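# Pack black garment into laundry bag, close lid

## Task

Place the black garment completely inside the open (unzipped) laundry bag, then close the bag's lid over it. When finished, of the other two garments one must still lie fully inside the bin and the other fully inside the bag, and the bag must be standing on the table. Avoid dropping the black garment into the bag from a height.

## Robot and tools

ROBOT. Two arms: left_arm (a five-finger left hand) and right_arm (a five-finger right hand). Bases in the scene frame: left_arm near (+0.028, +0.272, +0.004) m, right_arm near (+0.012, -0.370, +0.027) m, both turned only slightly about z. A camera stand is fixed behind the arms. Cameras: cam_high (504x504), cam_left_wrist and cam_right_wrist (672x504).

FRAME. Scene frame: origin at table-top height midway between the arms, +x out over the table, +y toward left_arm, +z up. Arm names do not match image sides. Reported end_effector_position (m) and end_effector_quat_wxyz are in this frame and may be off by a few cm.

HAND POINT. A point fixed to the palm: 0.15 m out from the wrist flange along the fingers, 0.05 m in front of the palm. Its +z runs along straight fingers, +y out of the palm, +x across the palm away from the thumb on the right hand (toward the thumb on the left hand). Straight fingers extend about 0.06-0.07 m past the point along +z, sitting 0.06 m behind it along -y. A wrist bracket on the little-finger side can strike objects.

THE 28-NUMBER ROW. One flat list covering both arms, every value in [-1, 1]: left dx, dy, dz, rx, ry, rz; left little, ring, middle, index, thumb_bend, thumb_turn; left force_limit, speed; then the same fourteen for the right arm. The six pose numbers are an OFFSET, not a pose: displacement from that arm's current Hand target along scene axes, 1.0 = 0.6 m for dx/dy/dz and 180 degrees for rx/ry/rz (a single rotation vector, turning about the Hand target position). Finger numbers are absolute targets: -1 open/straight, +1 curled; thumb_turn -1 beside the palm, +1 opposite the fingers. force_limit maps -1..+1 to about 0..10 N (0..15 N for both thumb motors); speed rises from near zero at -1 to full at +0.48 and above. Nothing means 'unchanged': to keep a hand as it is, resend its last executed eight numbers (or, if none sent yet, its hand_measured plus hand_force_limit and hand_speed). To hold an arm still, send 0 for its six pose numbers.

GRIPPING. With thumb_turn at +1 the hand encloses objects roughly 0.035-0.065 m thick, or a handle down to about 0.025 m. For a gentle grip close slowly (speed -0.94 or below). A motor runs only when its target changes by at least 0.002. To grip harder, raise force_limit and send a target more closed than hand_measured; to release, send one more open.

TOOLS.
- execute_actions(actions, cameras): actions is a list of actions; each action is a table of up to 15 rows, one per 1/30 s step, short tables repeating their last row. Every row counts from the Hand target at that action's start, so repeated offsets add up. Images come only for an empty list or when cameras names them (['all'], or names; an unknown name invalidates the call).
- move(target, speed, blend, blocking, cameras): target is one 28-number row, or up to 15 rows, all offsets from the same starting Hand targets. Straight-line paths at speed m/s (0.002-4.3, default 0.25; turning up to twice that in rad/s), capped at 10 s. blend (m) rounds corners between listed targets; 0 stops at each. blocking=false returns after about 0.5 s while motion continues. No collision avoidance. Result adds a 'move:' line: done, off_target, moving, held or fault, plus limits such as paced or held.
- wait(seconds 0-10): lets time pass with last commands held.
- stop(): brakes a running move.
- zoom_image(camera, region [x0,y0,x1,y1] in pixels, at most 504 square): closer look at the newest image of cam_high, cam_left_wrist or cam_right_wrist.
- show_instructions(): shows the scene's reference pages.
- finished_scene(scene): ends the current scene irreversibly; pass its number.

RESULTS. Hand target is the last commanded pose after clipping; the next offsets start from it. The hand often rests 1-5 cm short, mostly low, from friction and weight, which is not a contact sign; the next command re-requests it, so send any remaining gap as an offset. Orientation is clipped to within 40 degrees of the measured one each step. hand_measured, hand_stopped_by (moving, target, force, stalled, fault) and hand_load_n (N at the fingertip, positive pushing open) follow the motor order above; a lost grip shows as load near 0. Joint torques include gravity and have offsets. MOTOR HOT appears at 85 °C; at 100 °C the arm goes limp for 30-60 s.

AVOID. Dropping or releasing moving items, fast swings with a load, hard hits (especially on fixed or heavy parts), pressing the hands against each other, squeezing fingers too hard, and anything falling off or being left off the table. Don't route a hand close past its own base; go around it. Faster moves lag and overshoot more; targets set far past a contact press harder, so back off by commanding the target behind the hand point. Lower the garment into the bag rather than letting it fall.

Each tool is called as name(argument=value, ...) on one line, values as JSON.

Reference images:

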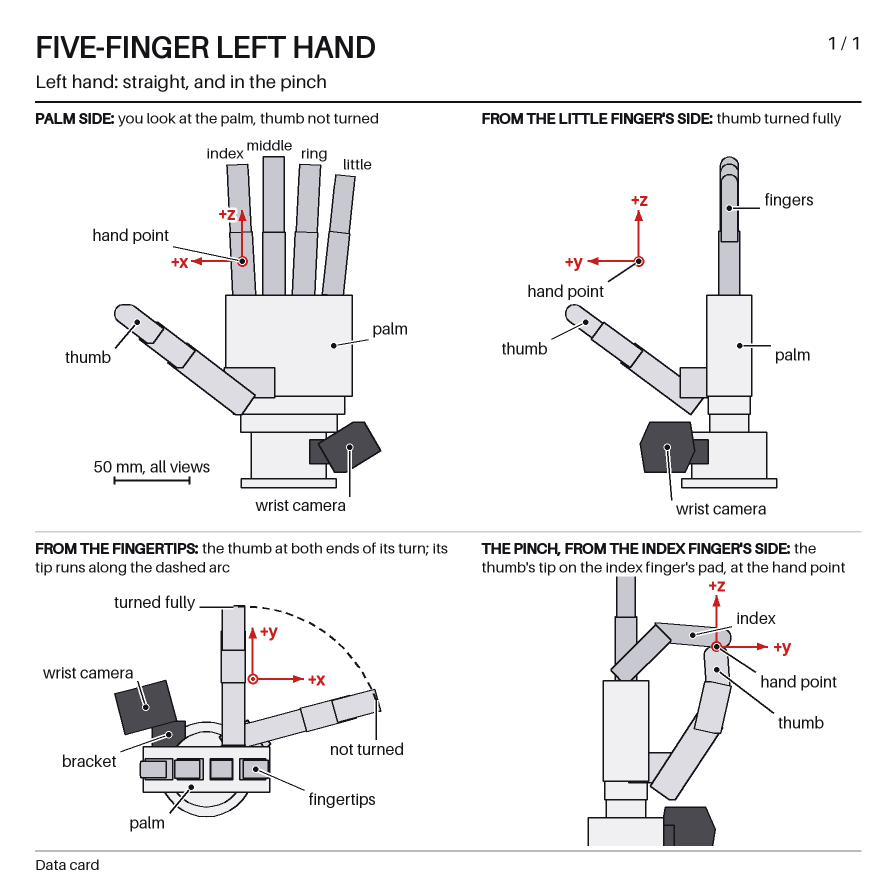

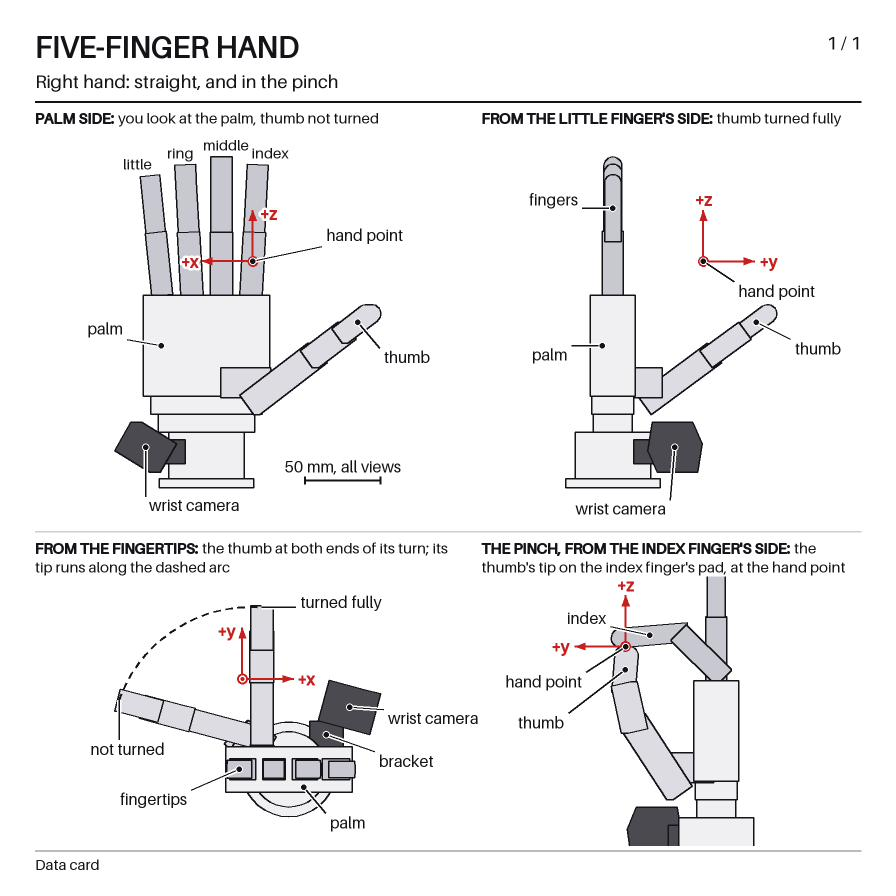

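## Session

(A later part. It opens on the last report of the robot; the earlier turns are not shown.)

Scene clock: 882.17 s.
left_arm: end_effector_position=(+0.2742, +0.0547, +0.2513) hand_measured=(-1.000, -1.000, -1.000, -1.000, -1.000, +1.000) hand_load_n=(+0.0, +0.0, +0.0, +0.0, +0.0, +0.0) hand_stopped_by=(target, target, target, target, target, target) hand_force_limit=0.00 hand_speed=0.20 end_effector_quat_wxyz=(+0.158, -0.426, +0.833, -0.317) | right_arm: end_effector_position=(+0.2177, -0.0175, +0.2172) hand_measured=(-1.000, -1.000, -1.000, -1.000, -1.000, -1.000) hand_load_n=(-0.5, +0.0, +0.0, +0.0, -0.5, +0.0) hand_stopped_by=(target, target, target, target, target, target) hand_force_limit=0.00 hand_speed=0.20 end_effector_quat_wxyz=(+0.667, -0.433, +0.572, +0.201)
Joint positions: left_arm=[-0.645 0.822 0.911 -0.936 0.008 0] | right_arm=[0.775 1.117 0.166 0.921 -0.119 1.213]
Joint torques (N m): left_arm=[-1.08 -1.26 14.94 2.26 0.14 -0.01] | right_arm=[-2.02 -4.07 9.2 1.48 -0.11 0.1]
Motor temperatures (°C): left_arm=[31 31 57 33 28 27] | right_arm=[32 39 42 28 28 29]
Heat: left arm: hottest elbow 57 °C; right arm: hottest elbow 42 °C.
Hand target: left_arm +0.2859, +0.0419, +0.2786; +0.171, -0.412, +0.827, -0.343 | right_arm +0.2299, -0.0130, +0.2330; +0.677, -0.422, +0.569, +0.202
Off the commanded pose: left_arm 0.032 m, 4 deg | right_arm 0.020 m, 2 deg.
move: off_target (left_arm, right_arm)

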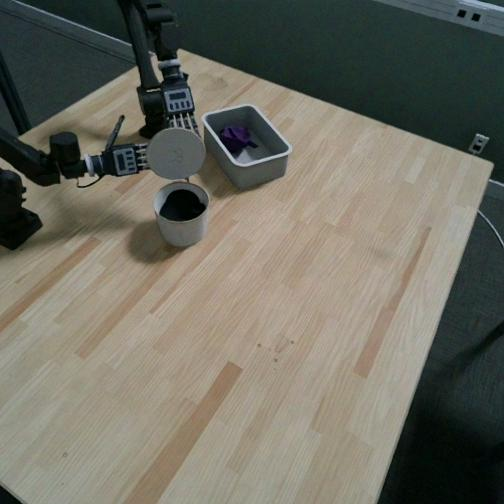

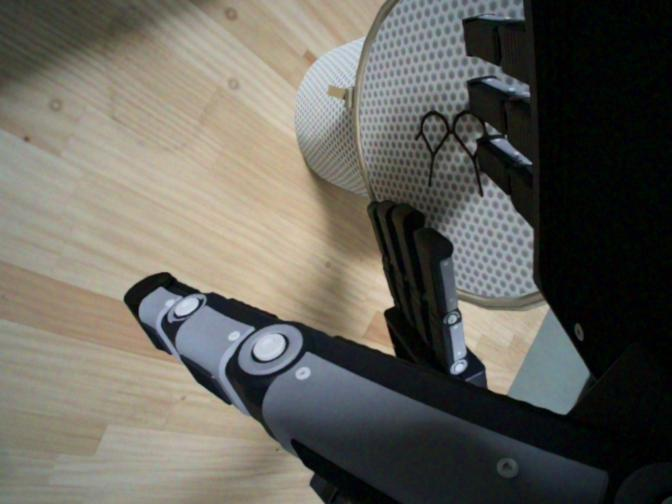

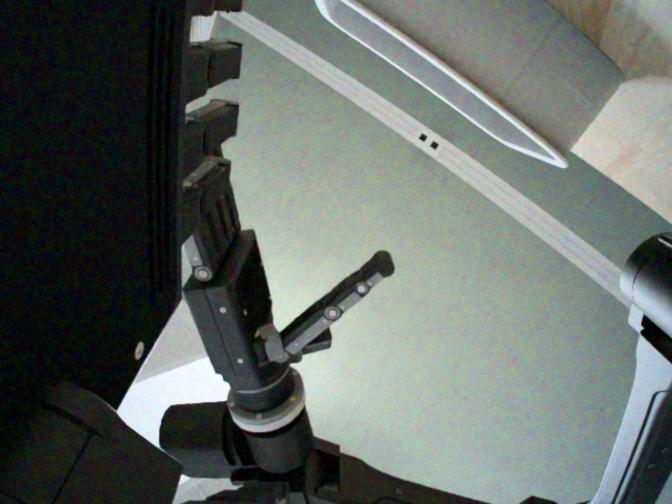

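move(target=[[0,0,0,0,0,0,-1,-1,-1,-1,-1,1,0,0.2,-0.06,-0.08,0.2333,0,0,0,-1,-1,-1,-1,-1,-1,0,0.2],[0,0,0,0,0,0,-1,-1,-1,-1,-1,1,0,0.2,0.1067,-0.1633,0.1833,-0.2333,-0.3111,0,-1,-1,-1,-1,-1,-1,0,0.2]], speed=0.12, blend=0.01, cameras=["cam_high","cam_left_wrist","cam_right_wrist"])

Scene clock: 902.57 s.
left_arm: end_effector_position=(+0.2742, +0.0547, +0.2513) hand_measured=(-1.000, -1.000, -1.000, -1.000, -1.000, +1.000) hand_load_n=(+0.0, +0.0, +0.0, +0.0, +0.0, +0.0) hand_stopped_by=(target, target, target, target, target, target) hand_force_limit=0.00 hand_speed=0.20 end_effector_quat_wxyz=(+0.158, -0.426, +0.833, -0.317) | right_arm: end_effector_position=(+0.2818, -0.1107, +0.3127) hand_measured=(-1.000, -1.000, -1.000, -1.000, -1.000, -1.000) hand_load_n=(-0.5, +0.0, +0.0, +0.0, +0.0, +0.0) hand_stopped_by=(target, target, target, target, target, target) hand_force_limit=0.00 hand_speed=0.20 end_effector_quat_wxyz=(+0.658, -0.685, +0.239, -0.202)
Joint positions: left_arm=[-0.645 0.822 0.911 -0.936 0.008 0] | right_arm=[0.393 0.603 0.491 0.053 -0.497 0.009]
Joint torques (N m): left_arm=[-0.67 -1.67 14.97 2.26 0.15 0.01] | right_arm=[-2.08 -0.73 13.85 2.58 -0.17 -0.1]
Motor temperatures (°C): left_arm=[31 31 58 33 28 27] | right_arm=[32 39 44 28 28 29]
Heat: left arm: hottest elbow 58 °C; right arm: hottest elbow 44 °C.
Hand target: left_arm +0.2859, +0.0420, +0.2786; +0.171, -0.412, +0.827, -0.342 | right_arm +0.2940, -0.1110, +0.3431; +0.670, -0.671, +0.225, -0.224
Off the commanded pose: left_arm 0.032 m, 4 deg | right_arm 0.033 m, 4 deg.
move: off_target (left_arm, right_arm)

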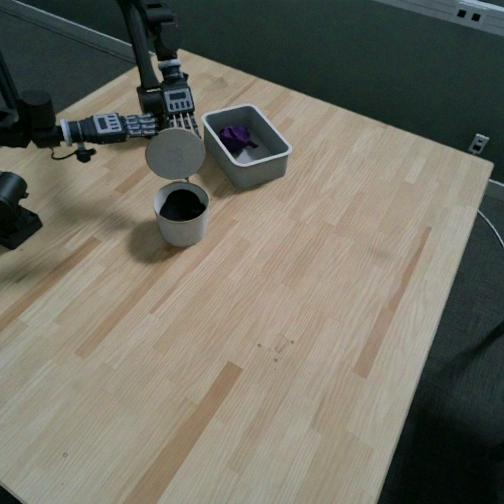

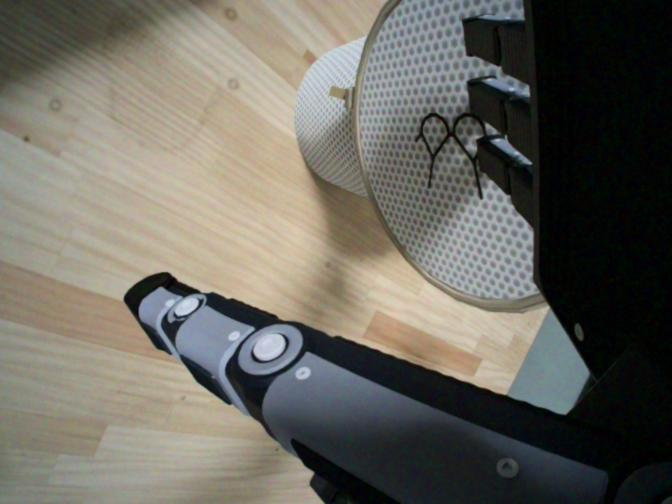

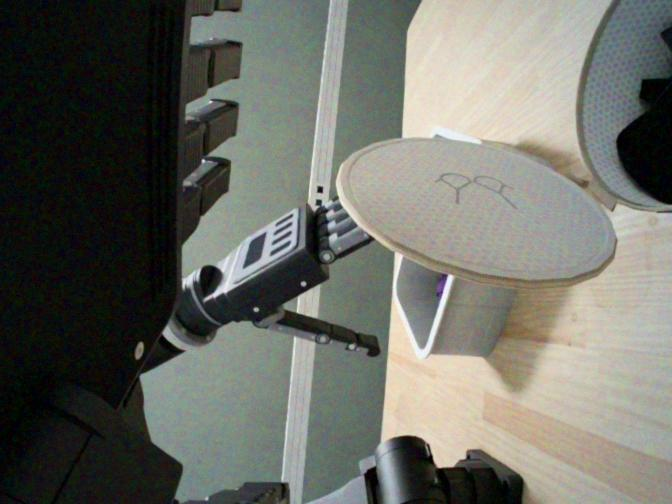

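move(target=[[0,0,0,0,0,0,-1,-1,-1,-1,-1,1,0,0.2,0.1533,-0.0733,-0.055,-0.15,-0.2,0,-1,-1,-1,-1,-1,-1,0,0.2],[0,0,0,0,0,0,-1,-1,-1,-1,-1,1,0,0.2,0.1733,-0.0467,-0.205,-0.2333,-0.3111,0,-1,-1,-1,-1,-1,-1,0,0.2]], speed=0.12, blend=0.02, cameras=["cam_high","cam_left_wrist","cam_right_wrist"])

Scene clock: 912.47 s.
left_arm: end_effector_position=(+0.2742, +0.0547, +0.2513) hand_measured=(-1.000, -1.000, -1.000, -1.000, -1.000, +1.000) hand_load_n=(+0.0, +0.0, +0.0, +0.0, +0.0, +0.0) hand_stopped_by=(target, target, target, target, target, target) hand_force_limit=0.00 hand_speed=0.20 end_effector_quat_wxyz=(+0.158, -0.426, +0.833, -0.317) | right_arm: end_effector_position=(+0.4009, -0.1441, +0.2231) hand_measured=(-1.000, -1.000, -1.000, -1.000, -1.000, -1.000) hand_load_n=(+0.0, +0.0, +0.0, +0.0, +0.0, +0.0) hand_stopped_by=(target, target, target, target, target, target) hand_force_limit=0.00 hand_speed=0.20 end_effector_quat_wxyz=(-0.421, +0.679, +0.193, +0.569)
Joint positions: left_arm=[-0.645 0.822 0.911 -0.936 0.008 0] | right_arm=[0.358 1.037 0.337 0.702 -0.508 -1.21]
Joint torques (N m): left_arm=[-0.67 -1.73 15.09 2.25 0.17 0.03] | right_arm=[0.09 -3.49 7.47 2.54 0.05 -0.14]
Motor temperatures (°C): left_arm=[31 31 59 33 28 27] | right_arm=[32 38 45 28 28 29]
Heat: left arm: hottest elbow 59 °C; right arm: hottest elbow 45 °C.
Hand target: left_arm +0.2859, +0.0420, +0.2786; +0.171, -0.412, +0.827, -0.342 | right_arm +0.3980, -0.1390, +0.2201; -0.421, +0.677, +0.200, +0.569
Off the commanded pose: left_arm 0.032 m, 4 deg | right_arm 0.007 m, 1 deg.
move: off_target (left_arm)

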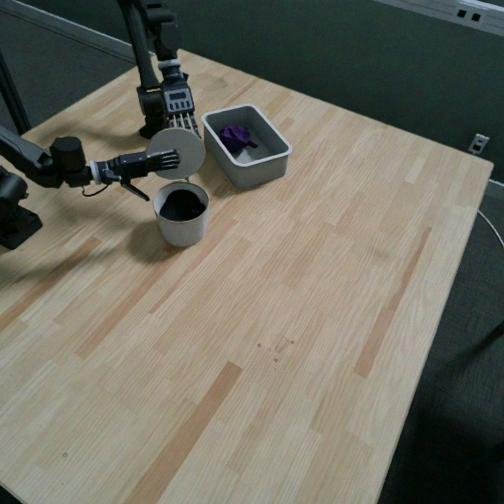

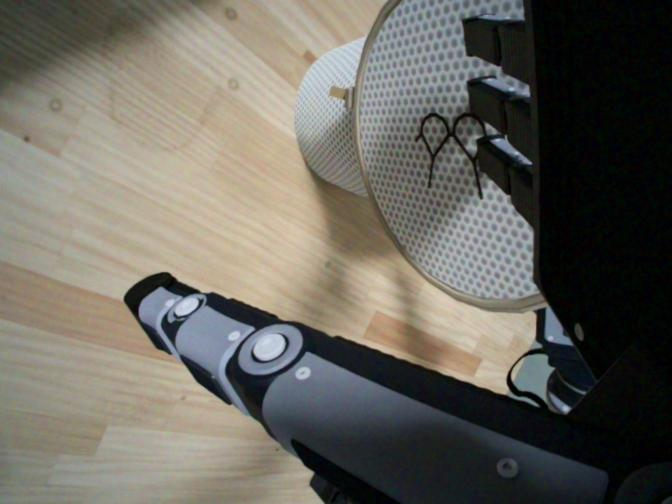

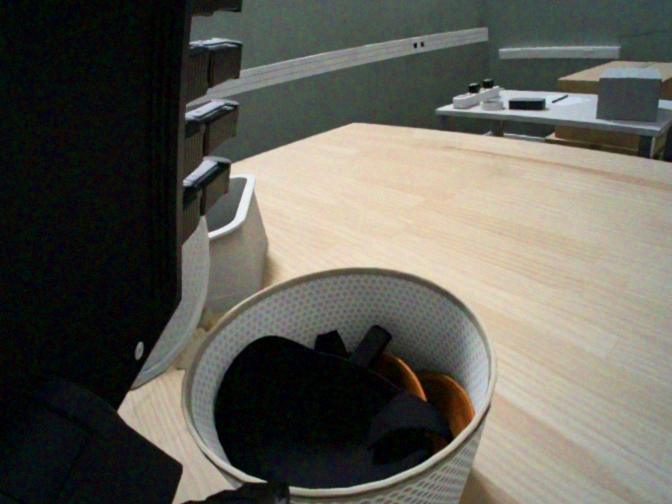

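move(target=[[0.06,-0.045,0.0,0,0,0,-1,-1,-1,-1,-1,1,0,0.2,0,0,0,0,0,0,-1,-1,-1,-1,-1,-1,0,0.2]], speed=0.06, cameras=["cam_high","cam_left_wrist","cam_right_wrist"])

Scene clock: 917.00 s.
left_arm: end_effector_position=(+0.3092, +0.0289, +0.2525) hand_measured=(-1.000, -1.000, -1.000, -1.000, -1.000, +1.000) hand_load_n=(+0.0, +0.0, +0.0, -0.5, +0.0, +0.0) hand_stopped_by=(target, target, target, target, target, target) hand_force_limit=0.00 hand_speed=0.20 end_effector_quat_wxyz=(+0.159, -0.425, +0.833, -0.318) | right_arm: end_effector_position=(+0.4010, -0.1442, +0.2233) hand_measured=(-1.000, -1.000, -1.000, -1.000, -1.000, -1.000) hand_load_n=(+0.0, +0.0, +0.0, +0.0, +0.0, +0.0) hand_stopped_by=(target, target, target, target, target, target) hand_force_limit=0.00 hand_speed=0.20 end_effector_quat_wxyz=(-0.420, +0.679, +0.193, +0.570)
Joint positions: left_arm=[-0.647 0.946 0.977 -0.875 0.008 0] | right_arm=[0.358 1.037 0.337 0.703 -0.507 -1.211]
Joint torques (N m): left_arm=[-1.2 -3.08 14.98 2.26 0.12 -0.03] | right_arm=[0.09 -3.43 7.46 2.59 0.02 -0.15]
Motor temperatures (°C): left_arm=[31 31 59 33 28 27] | right_arm=[32 38 45 28 28 29]
Heat: left arm: hottest elbow 59 °C; right arm: hottest elbow 45 °C.
Hand target: left_arm +0.3219, +0.0150, +0.2787; +0.171, -0.412, +0.827, -0.343 | right_arm +0.3980, -0.1390, +0.2202; -0.421, +0.677, +0.200, +0.569
Off the commanded pose: left_arm 0.032 m, 4 deg | right_arm 0.007 m, 1 deg.
move: off_target (left_arm)

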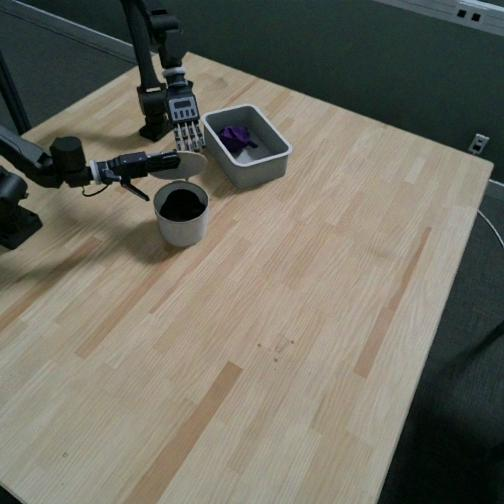

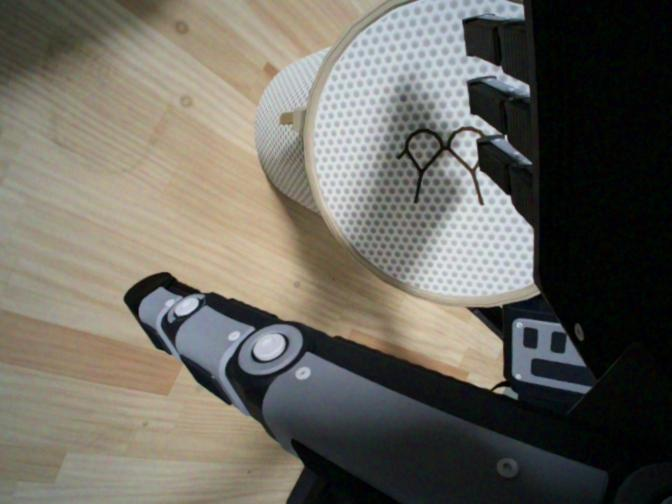

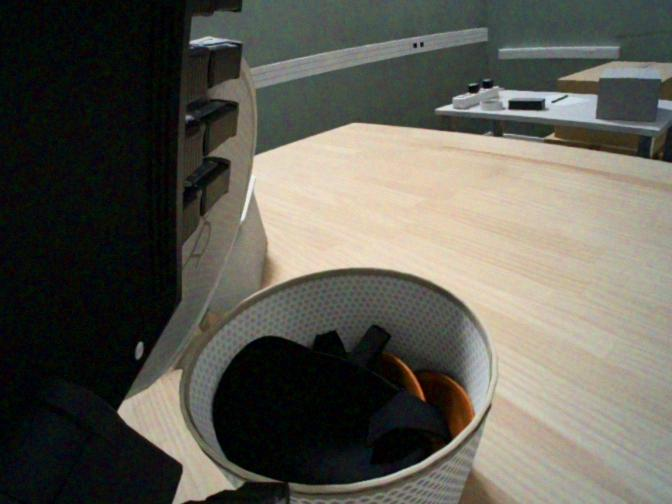

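move(target=[[0,0,0,0,0,0,-1,-1,-1,-1,-1,1,0,0.2,0.0233,-0.0183,-0.08,0.0667,0.0889,0,-1,-1,-1,-1,-1,-1,0,0.2],[0,0,0.1,0,0,0,-1,-1,-1,-1,-1,1,0,0.2,0.04,-0.03,-0.1433,0.1333,0.1778,0,-1,-1,-1,-1,-1,-1,0,0.2]], speed=0.08, blend=0.02, cameras=["cam_high","cam_left_wrist","cam_right_wrist"])

Scene clock: 930.13 s.
left_arm: end_effector_position=(+0.3177, +0.0228, +0.3175) hand_measured=(-1.000, -1.000, -1.000, -1.000, -1.000, +1.000) hand_load_n=(+0.0, +0.0, +0.0, +0.0, +0.0, +0.0) hand_stopped_by=(target, target, target, target, target, target) hand_force_limit=0.00 hand_speed=0.20 end_effector_quat_wxyz=(+0.165, -0.422, +0.828, -0.331) | right_arm: end_effector_position=(+0.4087, -0.1544, +0.1266) hand_measured=(-1.000, -1.000, -1.000, -1.000, -1.000, -1.000) hand_load_n=(+0.0, +0.0, +0.0, +0.0, +0.0, +0.0) hand_stopped_by=(target, target, target, target, target, target) hand_force_limit=0.00 hand_speed=0.20 end_effector_quat_wxyz=(-0.587, +0.713, -0.043, +0.381)
Joint positions: left_arm=[-0.647 0.971 1.151 -0.992 0.008 0] | right_arm=[0.172 1.446 0.337 1.081 -0.717 -0.533]
Joint torques (N m): left_arm=[-0.62 -3.19 14.91 1.25 0.09 -0.01] | right_arm=[-2.02 -6.07 7.2 2.45 -0.17 0.08]
Motor temperatures (°C): left_arm=[31 31 60 33 28 27] | right_arm=[32 38 43 28 28 29]
Heat: left arm: hottest elbow 60 °C; right arm: hottest elbow 43 °C.
Hand target: left_arm +0.3219, +0.0149, +0.3387; +0.171, -0.412, +0.827, -0.343 | right_arm +0.4220, -0.1570, +0.1342; -0.590, +0.705, -0.044, +0.391
Off the commanded pose: left_arm 0.023 m, 2 deg | right_arm 0.015 m, 1 deg.
move: off_target (left_arm, right_arm)

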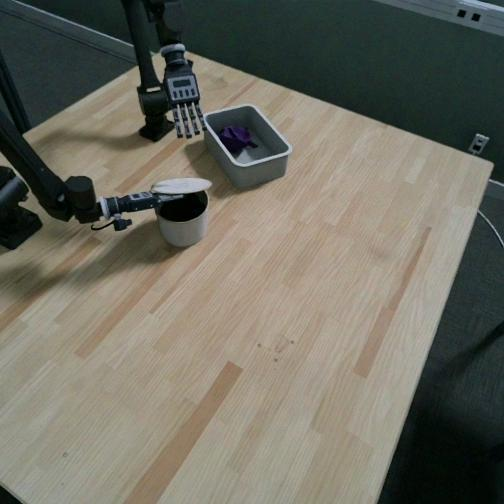

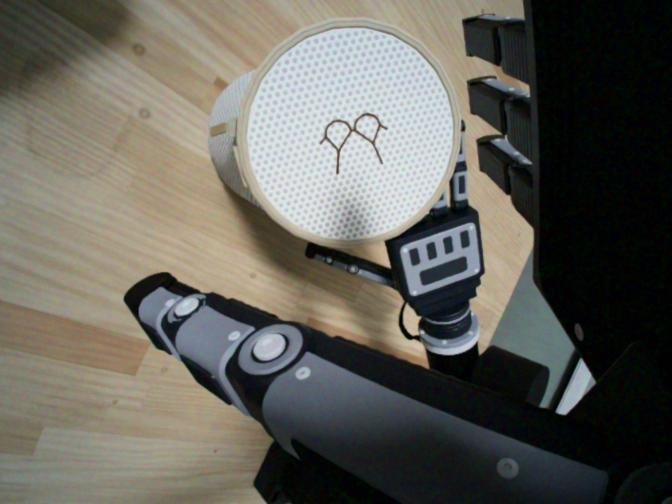

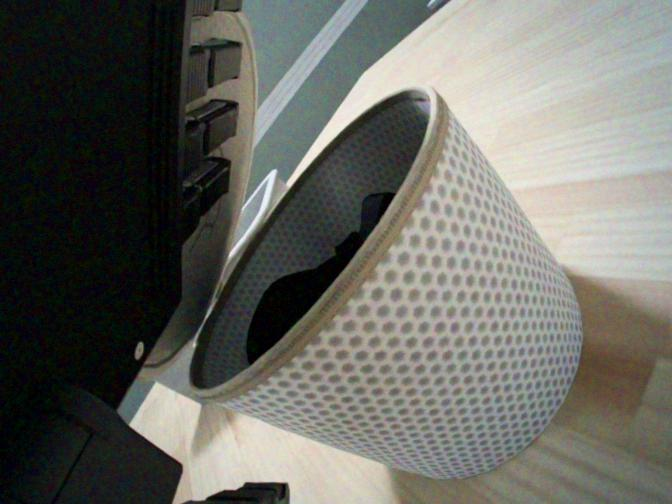

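move(target=[[0,0,0,0,0,0,-1,-1,-1,-1,-1,1,0,0.2,-0.0017,-0.0417,-0.0433,0.05,0.0667,0,-1,-1,-1,-1,-1,-1,0,0.2]], speed=0.06, cameras=["cam_left_wrist","cam_right_wrist"])

Scene clock: 938.23 s.
left_arm: end_effector_position=(+0.3177, +0.0228, +0.3175) hand_measured=(-1.000, -1.000, -1.000, -1.000, -1.000, +1.000) hand_load_n=(+0.0, +0.0, +0.0, +0.0, +0.0, +0.0) hand_stopped_by=(target, target, target, target, target, target) hand_force_limit=0.00 hand_speed=0.20 end_effector_quat_wxyz=(+0.165, -0.422, +0.828, -0.331) | right_arm: end_effector_position=(+0.4080, -0.1777, +0.1030) hand_measured=(-1.000, -1.000, -1.000, -1.000, -1.000, -1.000) hand_load_n=(+0.0, +0.0, +0.0, -0.5, +0.0, +0.0) hand_stopped_by=(target, target, target, target, target, target) hand_force_limit=0.00 hand_speed=0.20 end_effector_quat_wxyz=(-0.633, +0.701, -0.135, +0.300)
Joint positions: left_arm=[-0.647 0.971 1.151 -0.992 0.008 0] | right_arm=[0.049 1.586 0.349 1.209 -0.841 -0.273]
Joint torques (N m): left_arm=[-0.62 -3.25 14.9 1.29 0.09 -0.01] | right_arm=[-2.02 -6.77 6.06 2.4 -0.15 0.09]
Motor temperatures (°C): left_arm=[31 31 60 33 28 27] | right_arm=[32 38 43 28 28 29]
Heat: left arm: hottest elbow 60 °C; right arm: hottest elbow 43 °C.
Hand target: left_arm +0.3219, +0.0149, +0.3387; +0.171, -0.412, +0.827, -0.343 | right_arm +0.4208, -0.1821, +0.1080; -0.635, +0.694, -0.136, +0.310
Off the commanded pose: left_arm 0.023 m, 2 deg | right_arm 0.015 m, 1 deg.
move: off_target (left_arm, right_arm)
Images, in order (width x height): cam_left_wrist 672x504, cam_right_wrist 672x504.

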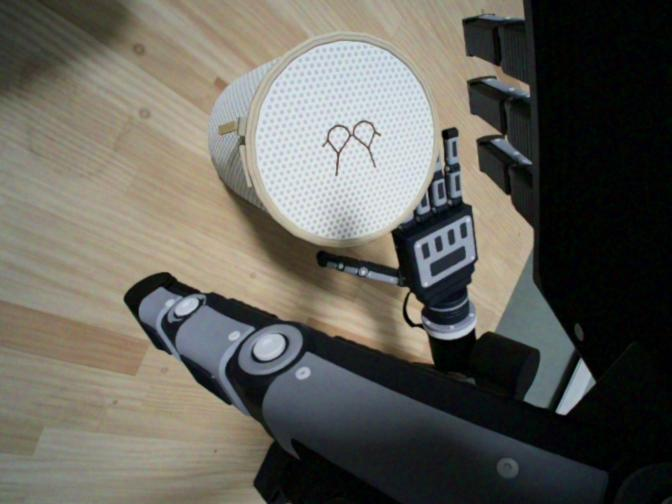

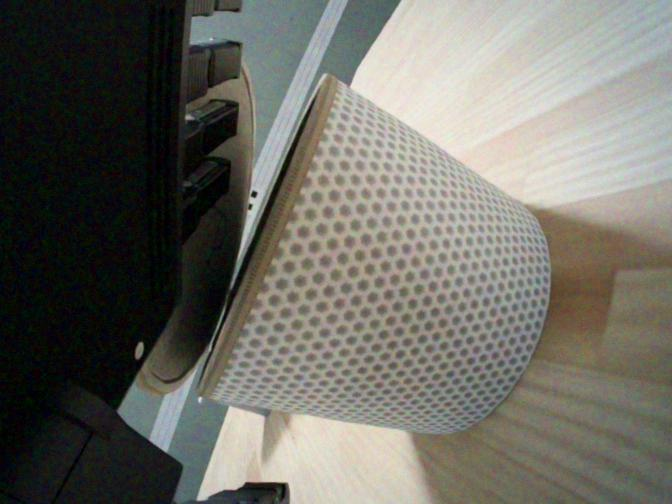

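move(target=[[0,0,0,0,0,0,-1,-1,-1,-1,-1,1,0,0.2,0.0067,0.0,-0.02,0.025,0.0333,0,-1,-1,-1,-1,-1,-1,0,0.2],[0,0,0,0,0,0,-1,-1,-1,-1,-1,1,0,0.2,-0.03,-0.0533,-0.0167,0.025,0.0333,0,-1,-1,-1,-1,-1,-1,0,0.2]], speed=0.06, cameras=["cam_left_wrist","cam_right_wrist"])

Scene clock: 947.40 s.
left_arm: end_effector_position=(+0.3177, +0.0228, +0.3175) hand_measured=(-1.000, -1.000, -1.000, -1.000, -1.000, +1.000) hand_load_n=(+0.0, +0.0, -0.5, +0.0, +0.0, +0.0) hand_stopped_by=(target, target, target, target, target, target) hand_force_limit=0.00 hand_speed=0.20 end_effector_quat_wxyz=(+0.165, -0.422, +0.828, -0.331) | right_arm: end_effector_position=(+0.4025, -0.2090, +0.0942) hand_measured=(-1.000, -1.000, -1.000, -1.000, -1.000, -1.000) hand_load_n=(+0.0, +0.0, +0.0, +0.0, +0.0, +0.0) hand_stopped_by=(target, target, target, target, target, target) hand_force_limit=0.00 hand_speed=0.20 end_effector_quat_wxyz=(+0.653, -0.688, +0.179, -0.261)
Joint positions: left_arm=[-0.647 0.971 1.151 -0.992 0.008 0] | right_arm=[-0.075 1.65 0.345 1.286 -0.964 -0.142]
Joint torques (N m): left_arm=[-0.62 -2.84 14.94 1.22 0.11 0] | right_arm=[-2.02 -8.53 3.14 2.28 -0.2 0.09]
Motor temperatures (°C): left_arm=[31 31 60 32 28 27] | right_arm=[32 38 42 28 28 29]
Heat: left arm: hottest elbow 60 °C; right arm: hottest elbow 42 °C.
Hand target: left_arm +0.3219, +0.0149, +0.3387; +0.171, -0.412, +0.827, -0.343 | right_arm +0.4029, -0.2141, +0.0979; +0.654, -0.684, +0.181, -0.268
Off the commanded pose: left_arm 0.023 m, 2 deg | right_arm 0.006 m, 1 deg.
move: off_target (left_arm)
Images, in order (width x height): cam_left_wrist 672x504, cam_right_wrist 672x504.

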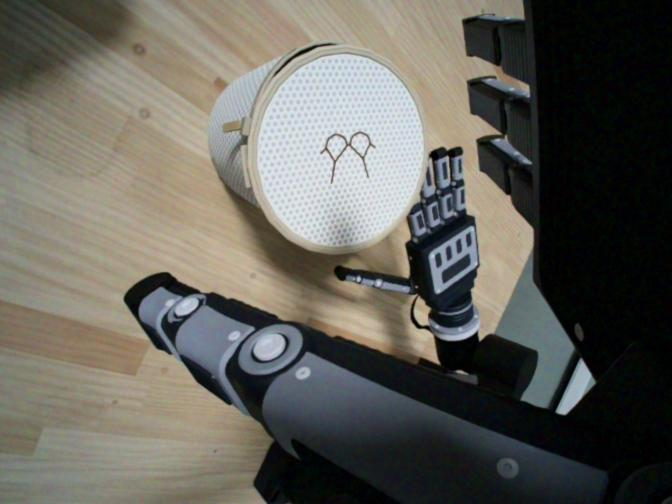

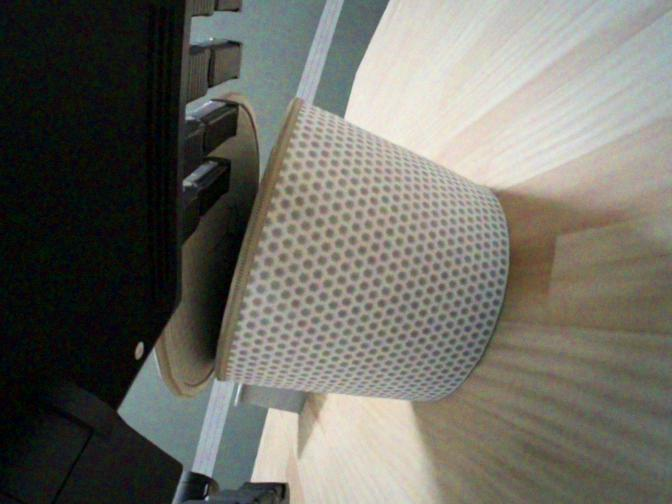

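move(target=[[0,0,0,0,0,0,-1,-1,-1,-1,-1,1,0,0.2,-0.02,-0.1,0.0,0.0,0.0,0,-1,-1,-1,-1,-1,-1,0,0.2]], speed=0.05, cameras=["cam_high","cam_left_wrist","cam_right_wrist"])

Scene clock: 955.60 s.
left_arm: end_effector_position=(+0.3177, +0.0228, +0.3175) hand_measured=(-1.000, -1.000, -1.000, -1.000, -1.000, +1.000) hand_load_n=(+0.0, +0.0, +0.0, +0.0, +0.0, +0.0) hand_stopped_by=(target, target, target, target, target, target) hand_force_limit=0.00 hand_speed=0.20 end_effector_quat_wxyz=(+0.165, -0.422, +0.828, -0.331) | right_arm: end_effector_position=(+0.3908, -0.2692, +0.0952) hand_measured=(-1.000, -1.000, -1.000, -1.000, -1.000, -1.000) hand_load_n=(+0.0, +0.0, +0.0, +0.0, +0.0, +0.0) hand_stopped_by=(target, target, target, target, target, target) hand_force_limit=0.00 hand_speed=0.20 end_effector_quat_wxyz=(+0.654, -0.687, +0.179, -0.261)
Joint positions: left_arm=[-0.647 0.971 1.151 -0.992 0.008 0] | right_arm=[-0.285 1.644 0.336 1.289 -1.175 -0.142]
Joint torques (N m): left_arm=[-0.62 -3.25 14.97 1.25 0.08 -0.02] | right_arm=[-2.02 -8.18 3.04 2.11 -0.16 0.07]
Motor temperatures (°C): left_arm=[31 31 60 32 28 27] | right_arm=[32 39 42 28 28 29]
Heat: left arm: hottest elbow 60 °C; right arm: hottest elbow 42 °C.
Hand target: left_arm +0.3219, +0.0149, +0.3387; +0.171, -0.412, +0.827, -0.343 | right_arm +0.3909, -0.2740, +0.0980; +0.654, -0.684, +0.181, -0.268
Off the commanded pose: left_arm 0.023 m, 2 deg | right_arm 0.006 m, 1 deg.
move: off_target (left_arm)

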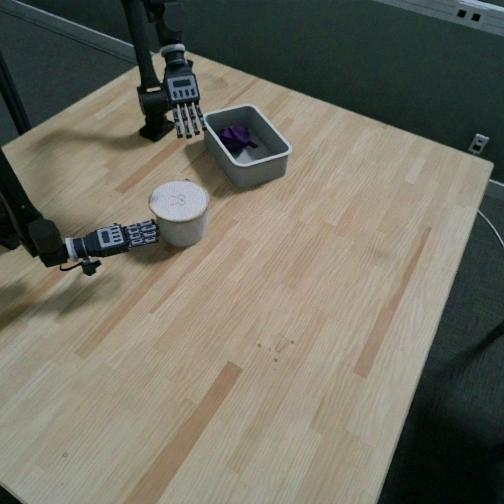

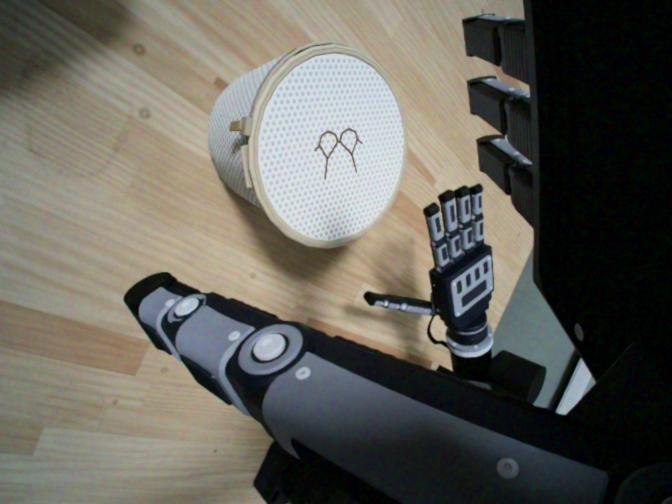

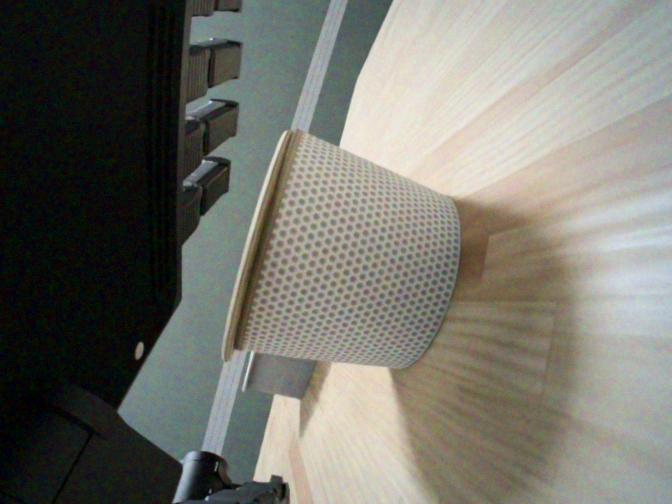

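zoom_image(camera="cam_left_wrist", region=[190, 30, 430, 260])

zoom_image(camera="cam_right_wrist", region=[200, 110, 480, 400])

zoom_image(camera="cam_high", region=[130, 160, 240, 260])

Scaled by 2.100 from the camera's 672x504 image, which has a finer 960x720 frame.

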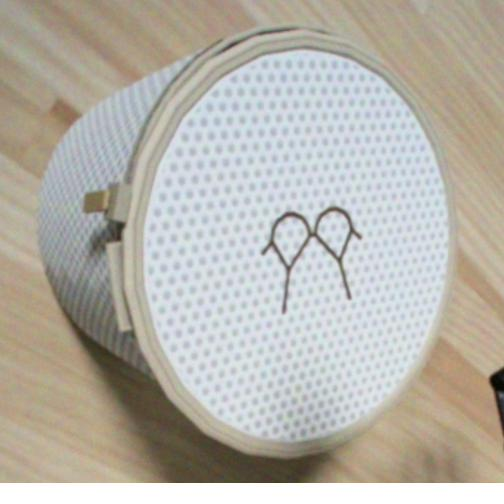

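Scaled by 1.738 from the camera's 672x504 image, which has a finer 960x720 frame.

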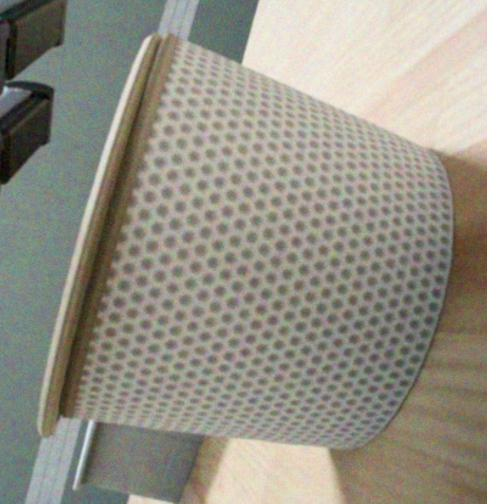

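Scaled by 4.582 from the camera's 504x504 image, which has a finer 720x720 frame.

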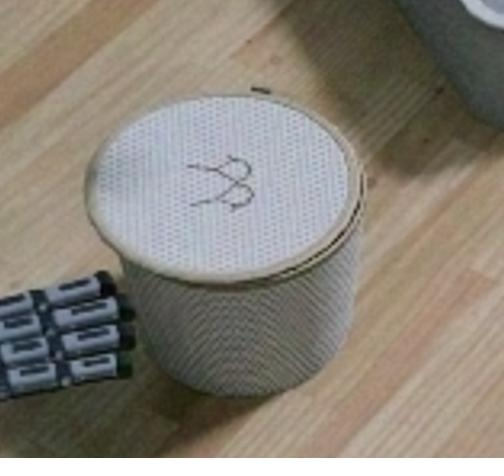

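move(target=[[0,0,0.03,0,0,0,-1,-1,-1,-1,-1,1,0,0.2,-0.05,-0.03,0.15,0.0,0.0,0,-1,-1,-1,-1,-1,-1,0,0.2],[-0.12,0.1,0.1,0,0,0,-1,-1,-1,-1,-1,1,0,0.2,-0.1182,0.0233,0.5033,-0.119,0.3268,-0.2872,-1,-1,-1,-1,-1,-1,0,0.2]], speed=0.2, blend=0.03, cameras=["cam_high","cam_left_wrist","cam_right_wrist"])

Scene clock: 972.43 s.
left_arm: end_effector_position=(+0.2481, +0.0719, +0.3740) hand_measured=(-1.000, -1.000, -1.000, -1.000, -1.000, +1.000) hand_load_n=(+0.0, +0.0, +0.0, +0.0, +0.0, +0.0) hand_stopped_by=(target, target, target, target, target, target) hand_force_limit=0.00 hand_speed=0.20 end_effector_quat_wxyz=(+0.159, -0.417, +0.834, -0.326) | right_arm: end_effector_position=(+0.3158, -0.2665, +0.3852) hand_measured=(-1.000, -1.000, -1.000, -1.000, -1.000, -1.000) hand_load_n=(+0.0, +0.0, +0.0, +0.0, +0.0, +0.0) hand_stopped_by=(target, target, target, target, target, target) hand_force_limit=0.00 hand_speed=0.20 end_effector_quat_wxyz=(-0.173, +0.684, -0.686, +0.179)
Joint positions: left_arm=[-0.644 0.813 1.234 -1.251 0.021 0.014] | right_arm=[0.23 1.017 1.376 -1.444 0.141 0.245]
Joint torques (N m): left_arm=[0.44 -1.9 13.93 1.21 0.3 0.07] | right_arm=[0.09 -4.13 12.36 0.65 0.18 0.03]
Motor temperatures (°C): left_arm=[31 31 59 32 28 27] | right_arm=[32 39 42 28 28 29]
Heat: left arm: hottest elbow 59 °C; right arm: hottest elbow 42 °C.
Hand target: left_arm +0.2499, +0.0749, +0.3986; +0.171, -0.413, +0.827, -0.342 | right_arm +0.3200, -0.2600, +0.4000; -0.183, +0.683, -0.683, +0.183
Off the commanded pose: left_arm 0.025 m, 3 deg | right_arm 0.017 m, 1 deg.
move: off_target (left_arm, right_arm)

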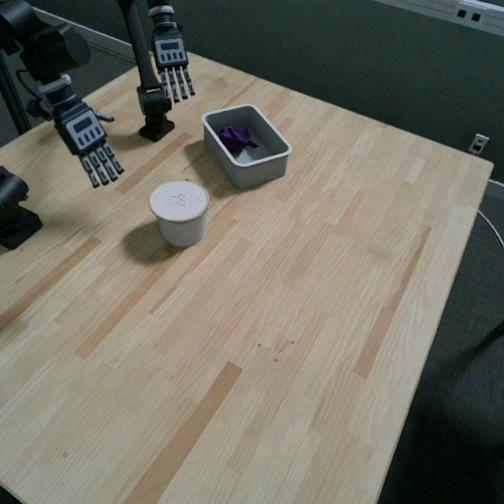

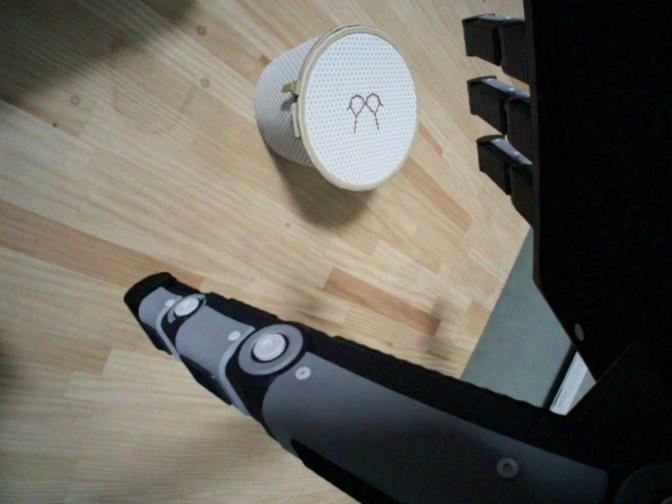

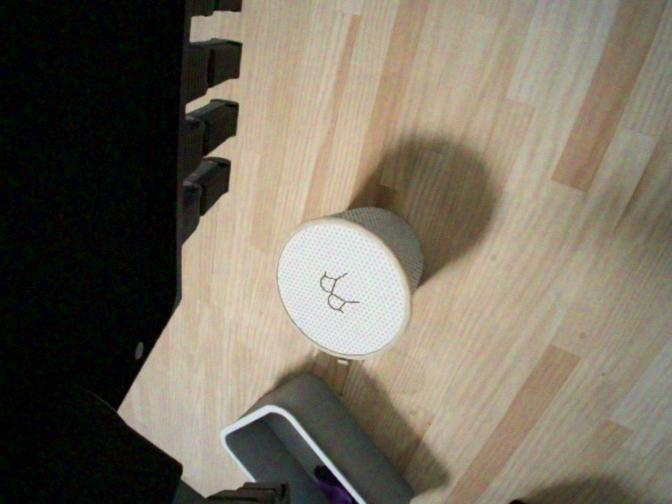

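zoom_image(camera="cam_right_wrist", region=[250, 190, 450, 380])

zoom_image(camera="cam_left_wrist", region=[240, 10, 440, 210])

zoom_image(camera="cam_high", region=[140, 170, 220, 250])

Scaled by 2.520 from the camera's 672x504 image, which has a finer 960x720 frame.

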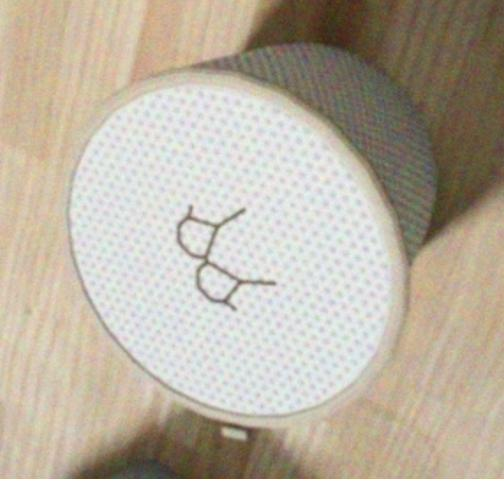

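Scaled by 2.520 from the camera's 672x504 image, which has a finer 960x720 frame.

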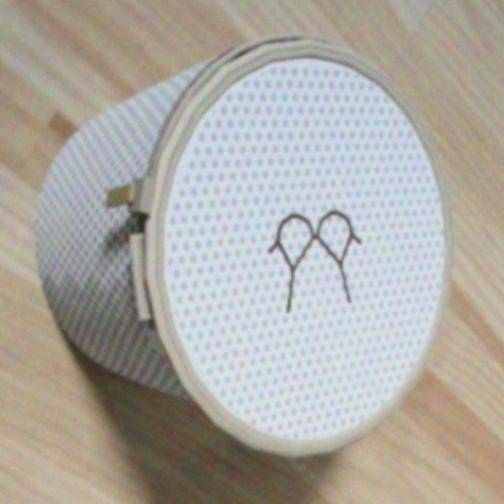

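Scaled by 6.300 from the camera's 504x504 image, which has a finer 720x720 frame.

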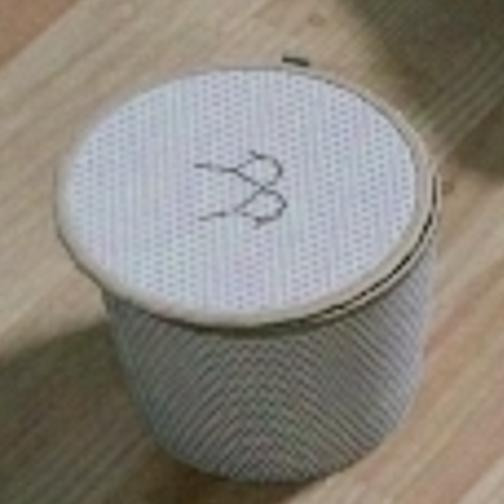

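move(target=[[0.08,0.22,0,0,0,0,-1,-1,-1,-1,-1,1,0,0.2,0,0,0,0.0,0.0,0,-1,-1,-1,-1,-1,-1,0,0.2],[0.08,0.22,0,0,0,0,-1,-1,-1,-1,-1,1,0,0.2,0.0425,0.3417,-0.3333,0,0,0,-1,-1,-1,-1,-1,-1,0,0.2]], speed=0.2, cameras=["cam_high","cam_left_wrist","cam_right_wrist"])

Scene clock: 993.50 s.
left_arm: end_effector_position=(+0.2937, +0.2036, +0.3800) hand_measured=(-1.000, -1.000, -1.000, -1.000, -1.000, +1.000) hand_load_n=(+0.0, +0.0, +0.0, +0.0, +0.0, +0.0) hand_stopped_by=(target, target, target, target, target, target) hand_force_limit=0.00 hand_speed=0.20 end_effector_quat_wxyz=(+0.156, -0.418, +0.829, -0.338) | right_arm: end_effector_position=(+0.3451, -0.0622, +0.2026) hand_measured=(-1.000, -1.000, -1.000, -1.000, -1.000, -1.000) hand_load_n=(+0.0, +0.0, +0.0, +0.0, +0.0, +0.0) hand_stopped_by=(target, target, target, target, target, target) hand_force_limit=0.00 hand_speed=0.20 end_effector_quat_wxyz=(-0.179, +0.683, -0.683, +0.184)
Joint positions: left_arm=[0.047 0.854 1.278 -1.381 0.485 0.549] | right_arm=[0.721 1.331 1.141 -0.995 0.357 0.697]
Joint torques (N m): left_arm=[0.97 -1.2 13.72 0.95 0.56 0.03] | right_arm=[-0.21 -8.88 9.13 1.48 0.35 0.11]
Motor temperatures (°C): left_arm=[31 31 58 32 28 27] | right_arm=[32 39 43 28 28 29]
Heat: left arm: hottest elbow 58 °C; right arm: hottest elbow 43 °C.
Hand target: left_arm +0.2979, +0.2069, +0.3985; +0.170, -0.413, +0.827, -0.342 | right_arm +0.3454, -0.0550, +0.1999; -0.183, +0.683, -0.683, +0.183
Off the commanded pose: left_arm 0.019 m, 2 deg | right_arm 0.008 m, 0 deg.
move: off_target (left_arm)

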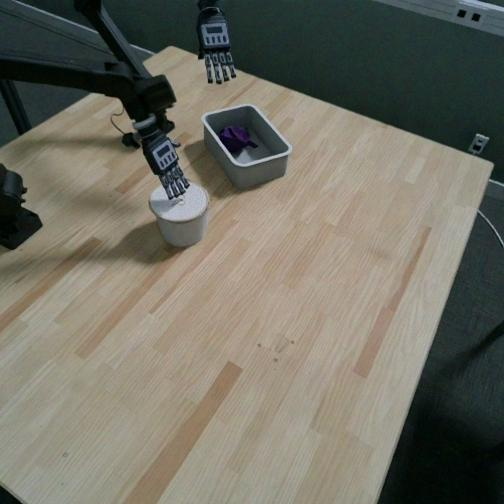

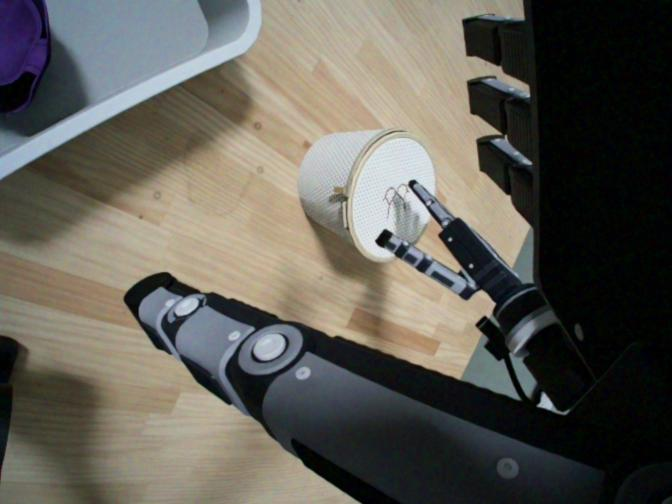

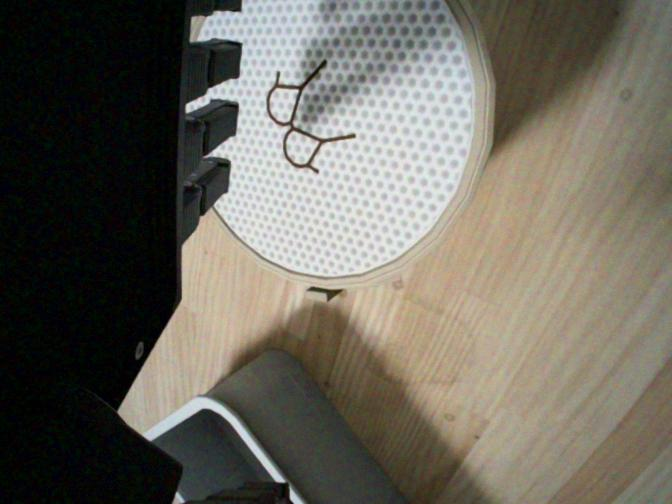

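move(target=[[0,0,0,0,0,0,-1,-1,-1,-1,-1,1,0,0.2,0,0,-0.055,0,0,0,-1,-1,-1,-1,-1,-1,0,0.2]], speed=0.05, cameras=["cam_high","cam_left_wrist"])

Scene clock: 998.03 s.
left_arm: end_effector_position=(+0.2937, +0.2036, +0.3800) hand_measured=(-1.000, -1.000, -1.000, -1.000, -1.000, +1.000) hand_load_n=(-0.5, +0.0, -0.5, +0.0, +0.0, +0.0) hand_stopped_by=(target, target, target, target, target, target) hand_force_limit=0.00 hand_speed=0.20 end_effector_quat_wxyz=(+0.156, -0.418, +0.829, -0.338) | right_arm: end_effector_position=(+0.3469, -0.0605, +0.1748) hand_measured=(-1.000, -1.000, -1.000, -1.000, -1.000, -1.000) hand_load_n=(-0.5, +0.0, +0.0, +0.0, +0.0, +0.0) hand_stopped_by=(target, target, target, target, target, target) hand_force_limit=0.00 hand_speed=0.20 end_effector_quat_wxyz=(-0.185, +0.682, -0.684, +0.184)
Joint positions: left_arm=[0.047 0.854 1.278 -1.381 0.485 0.549] | right_arm=[0.721 1.347 1.079 -0.906 0.357 0.698]
Joint torques (N m): left_arm=[0.79 -1.49 13.82 0.94 0.55 0.02] | right_arm=[-0.21 -8.59 8.39 1.52 0.35 0.08]
Motor temperatures (°C): left_arm=[31 31 57 32 28 27] | right_arm=[32 39 43 28 28 29]
Heat: left arm: hottest elbow 57 °C; right arm: hottest elbow 43 °C.
Hand target: left_arm +0.2979, +0.2069, +0.3985; +0.170, -0.413, +0.827, -0.342 | right_arm +0.3454, -0.0550, +0.1670; -0.183, +0.683, -0.683, +0.183
Off the commanded pose: left_arm 0.019 m, 2 deg | right_arm 0.010 m, 0 deg.
move: off_target (left_arm)
Images, in order (width x height): cam_high 504x504, cam_left_wrist 672x504.

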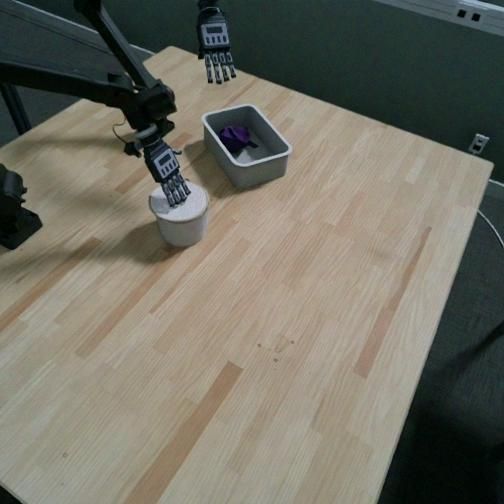

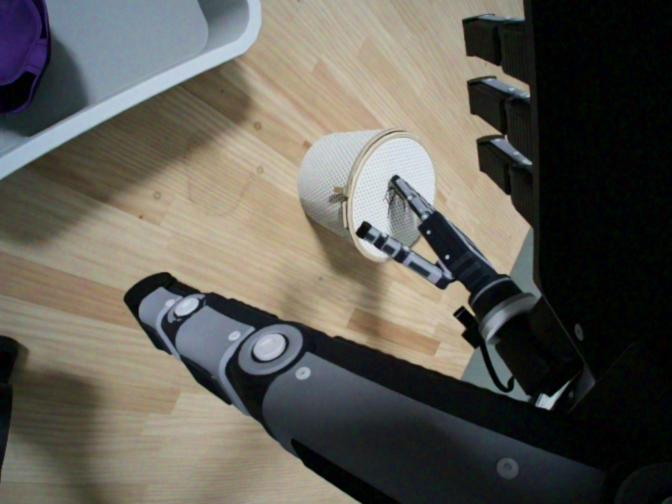

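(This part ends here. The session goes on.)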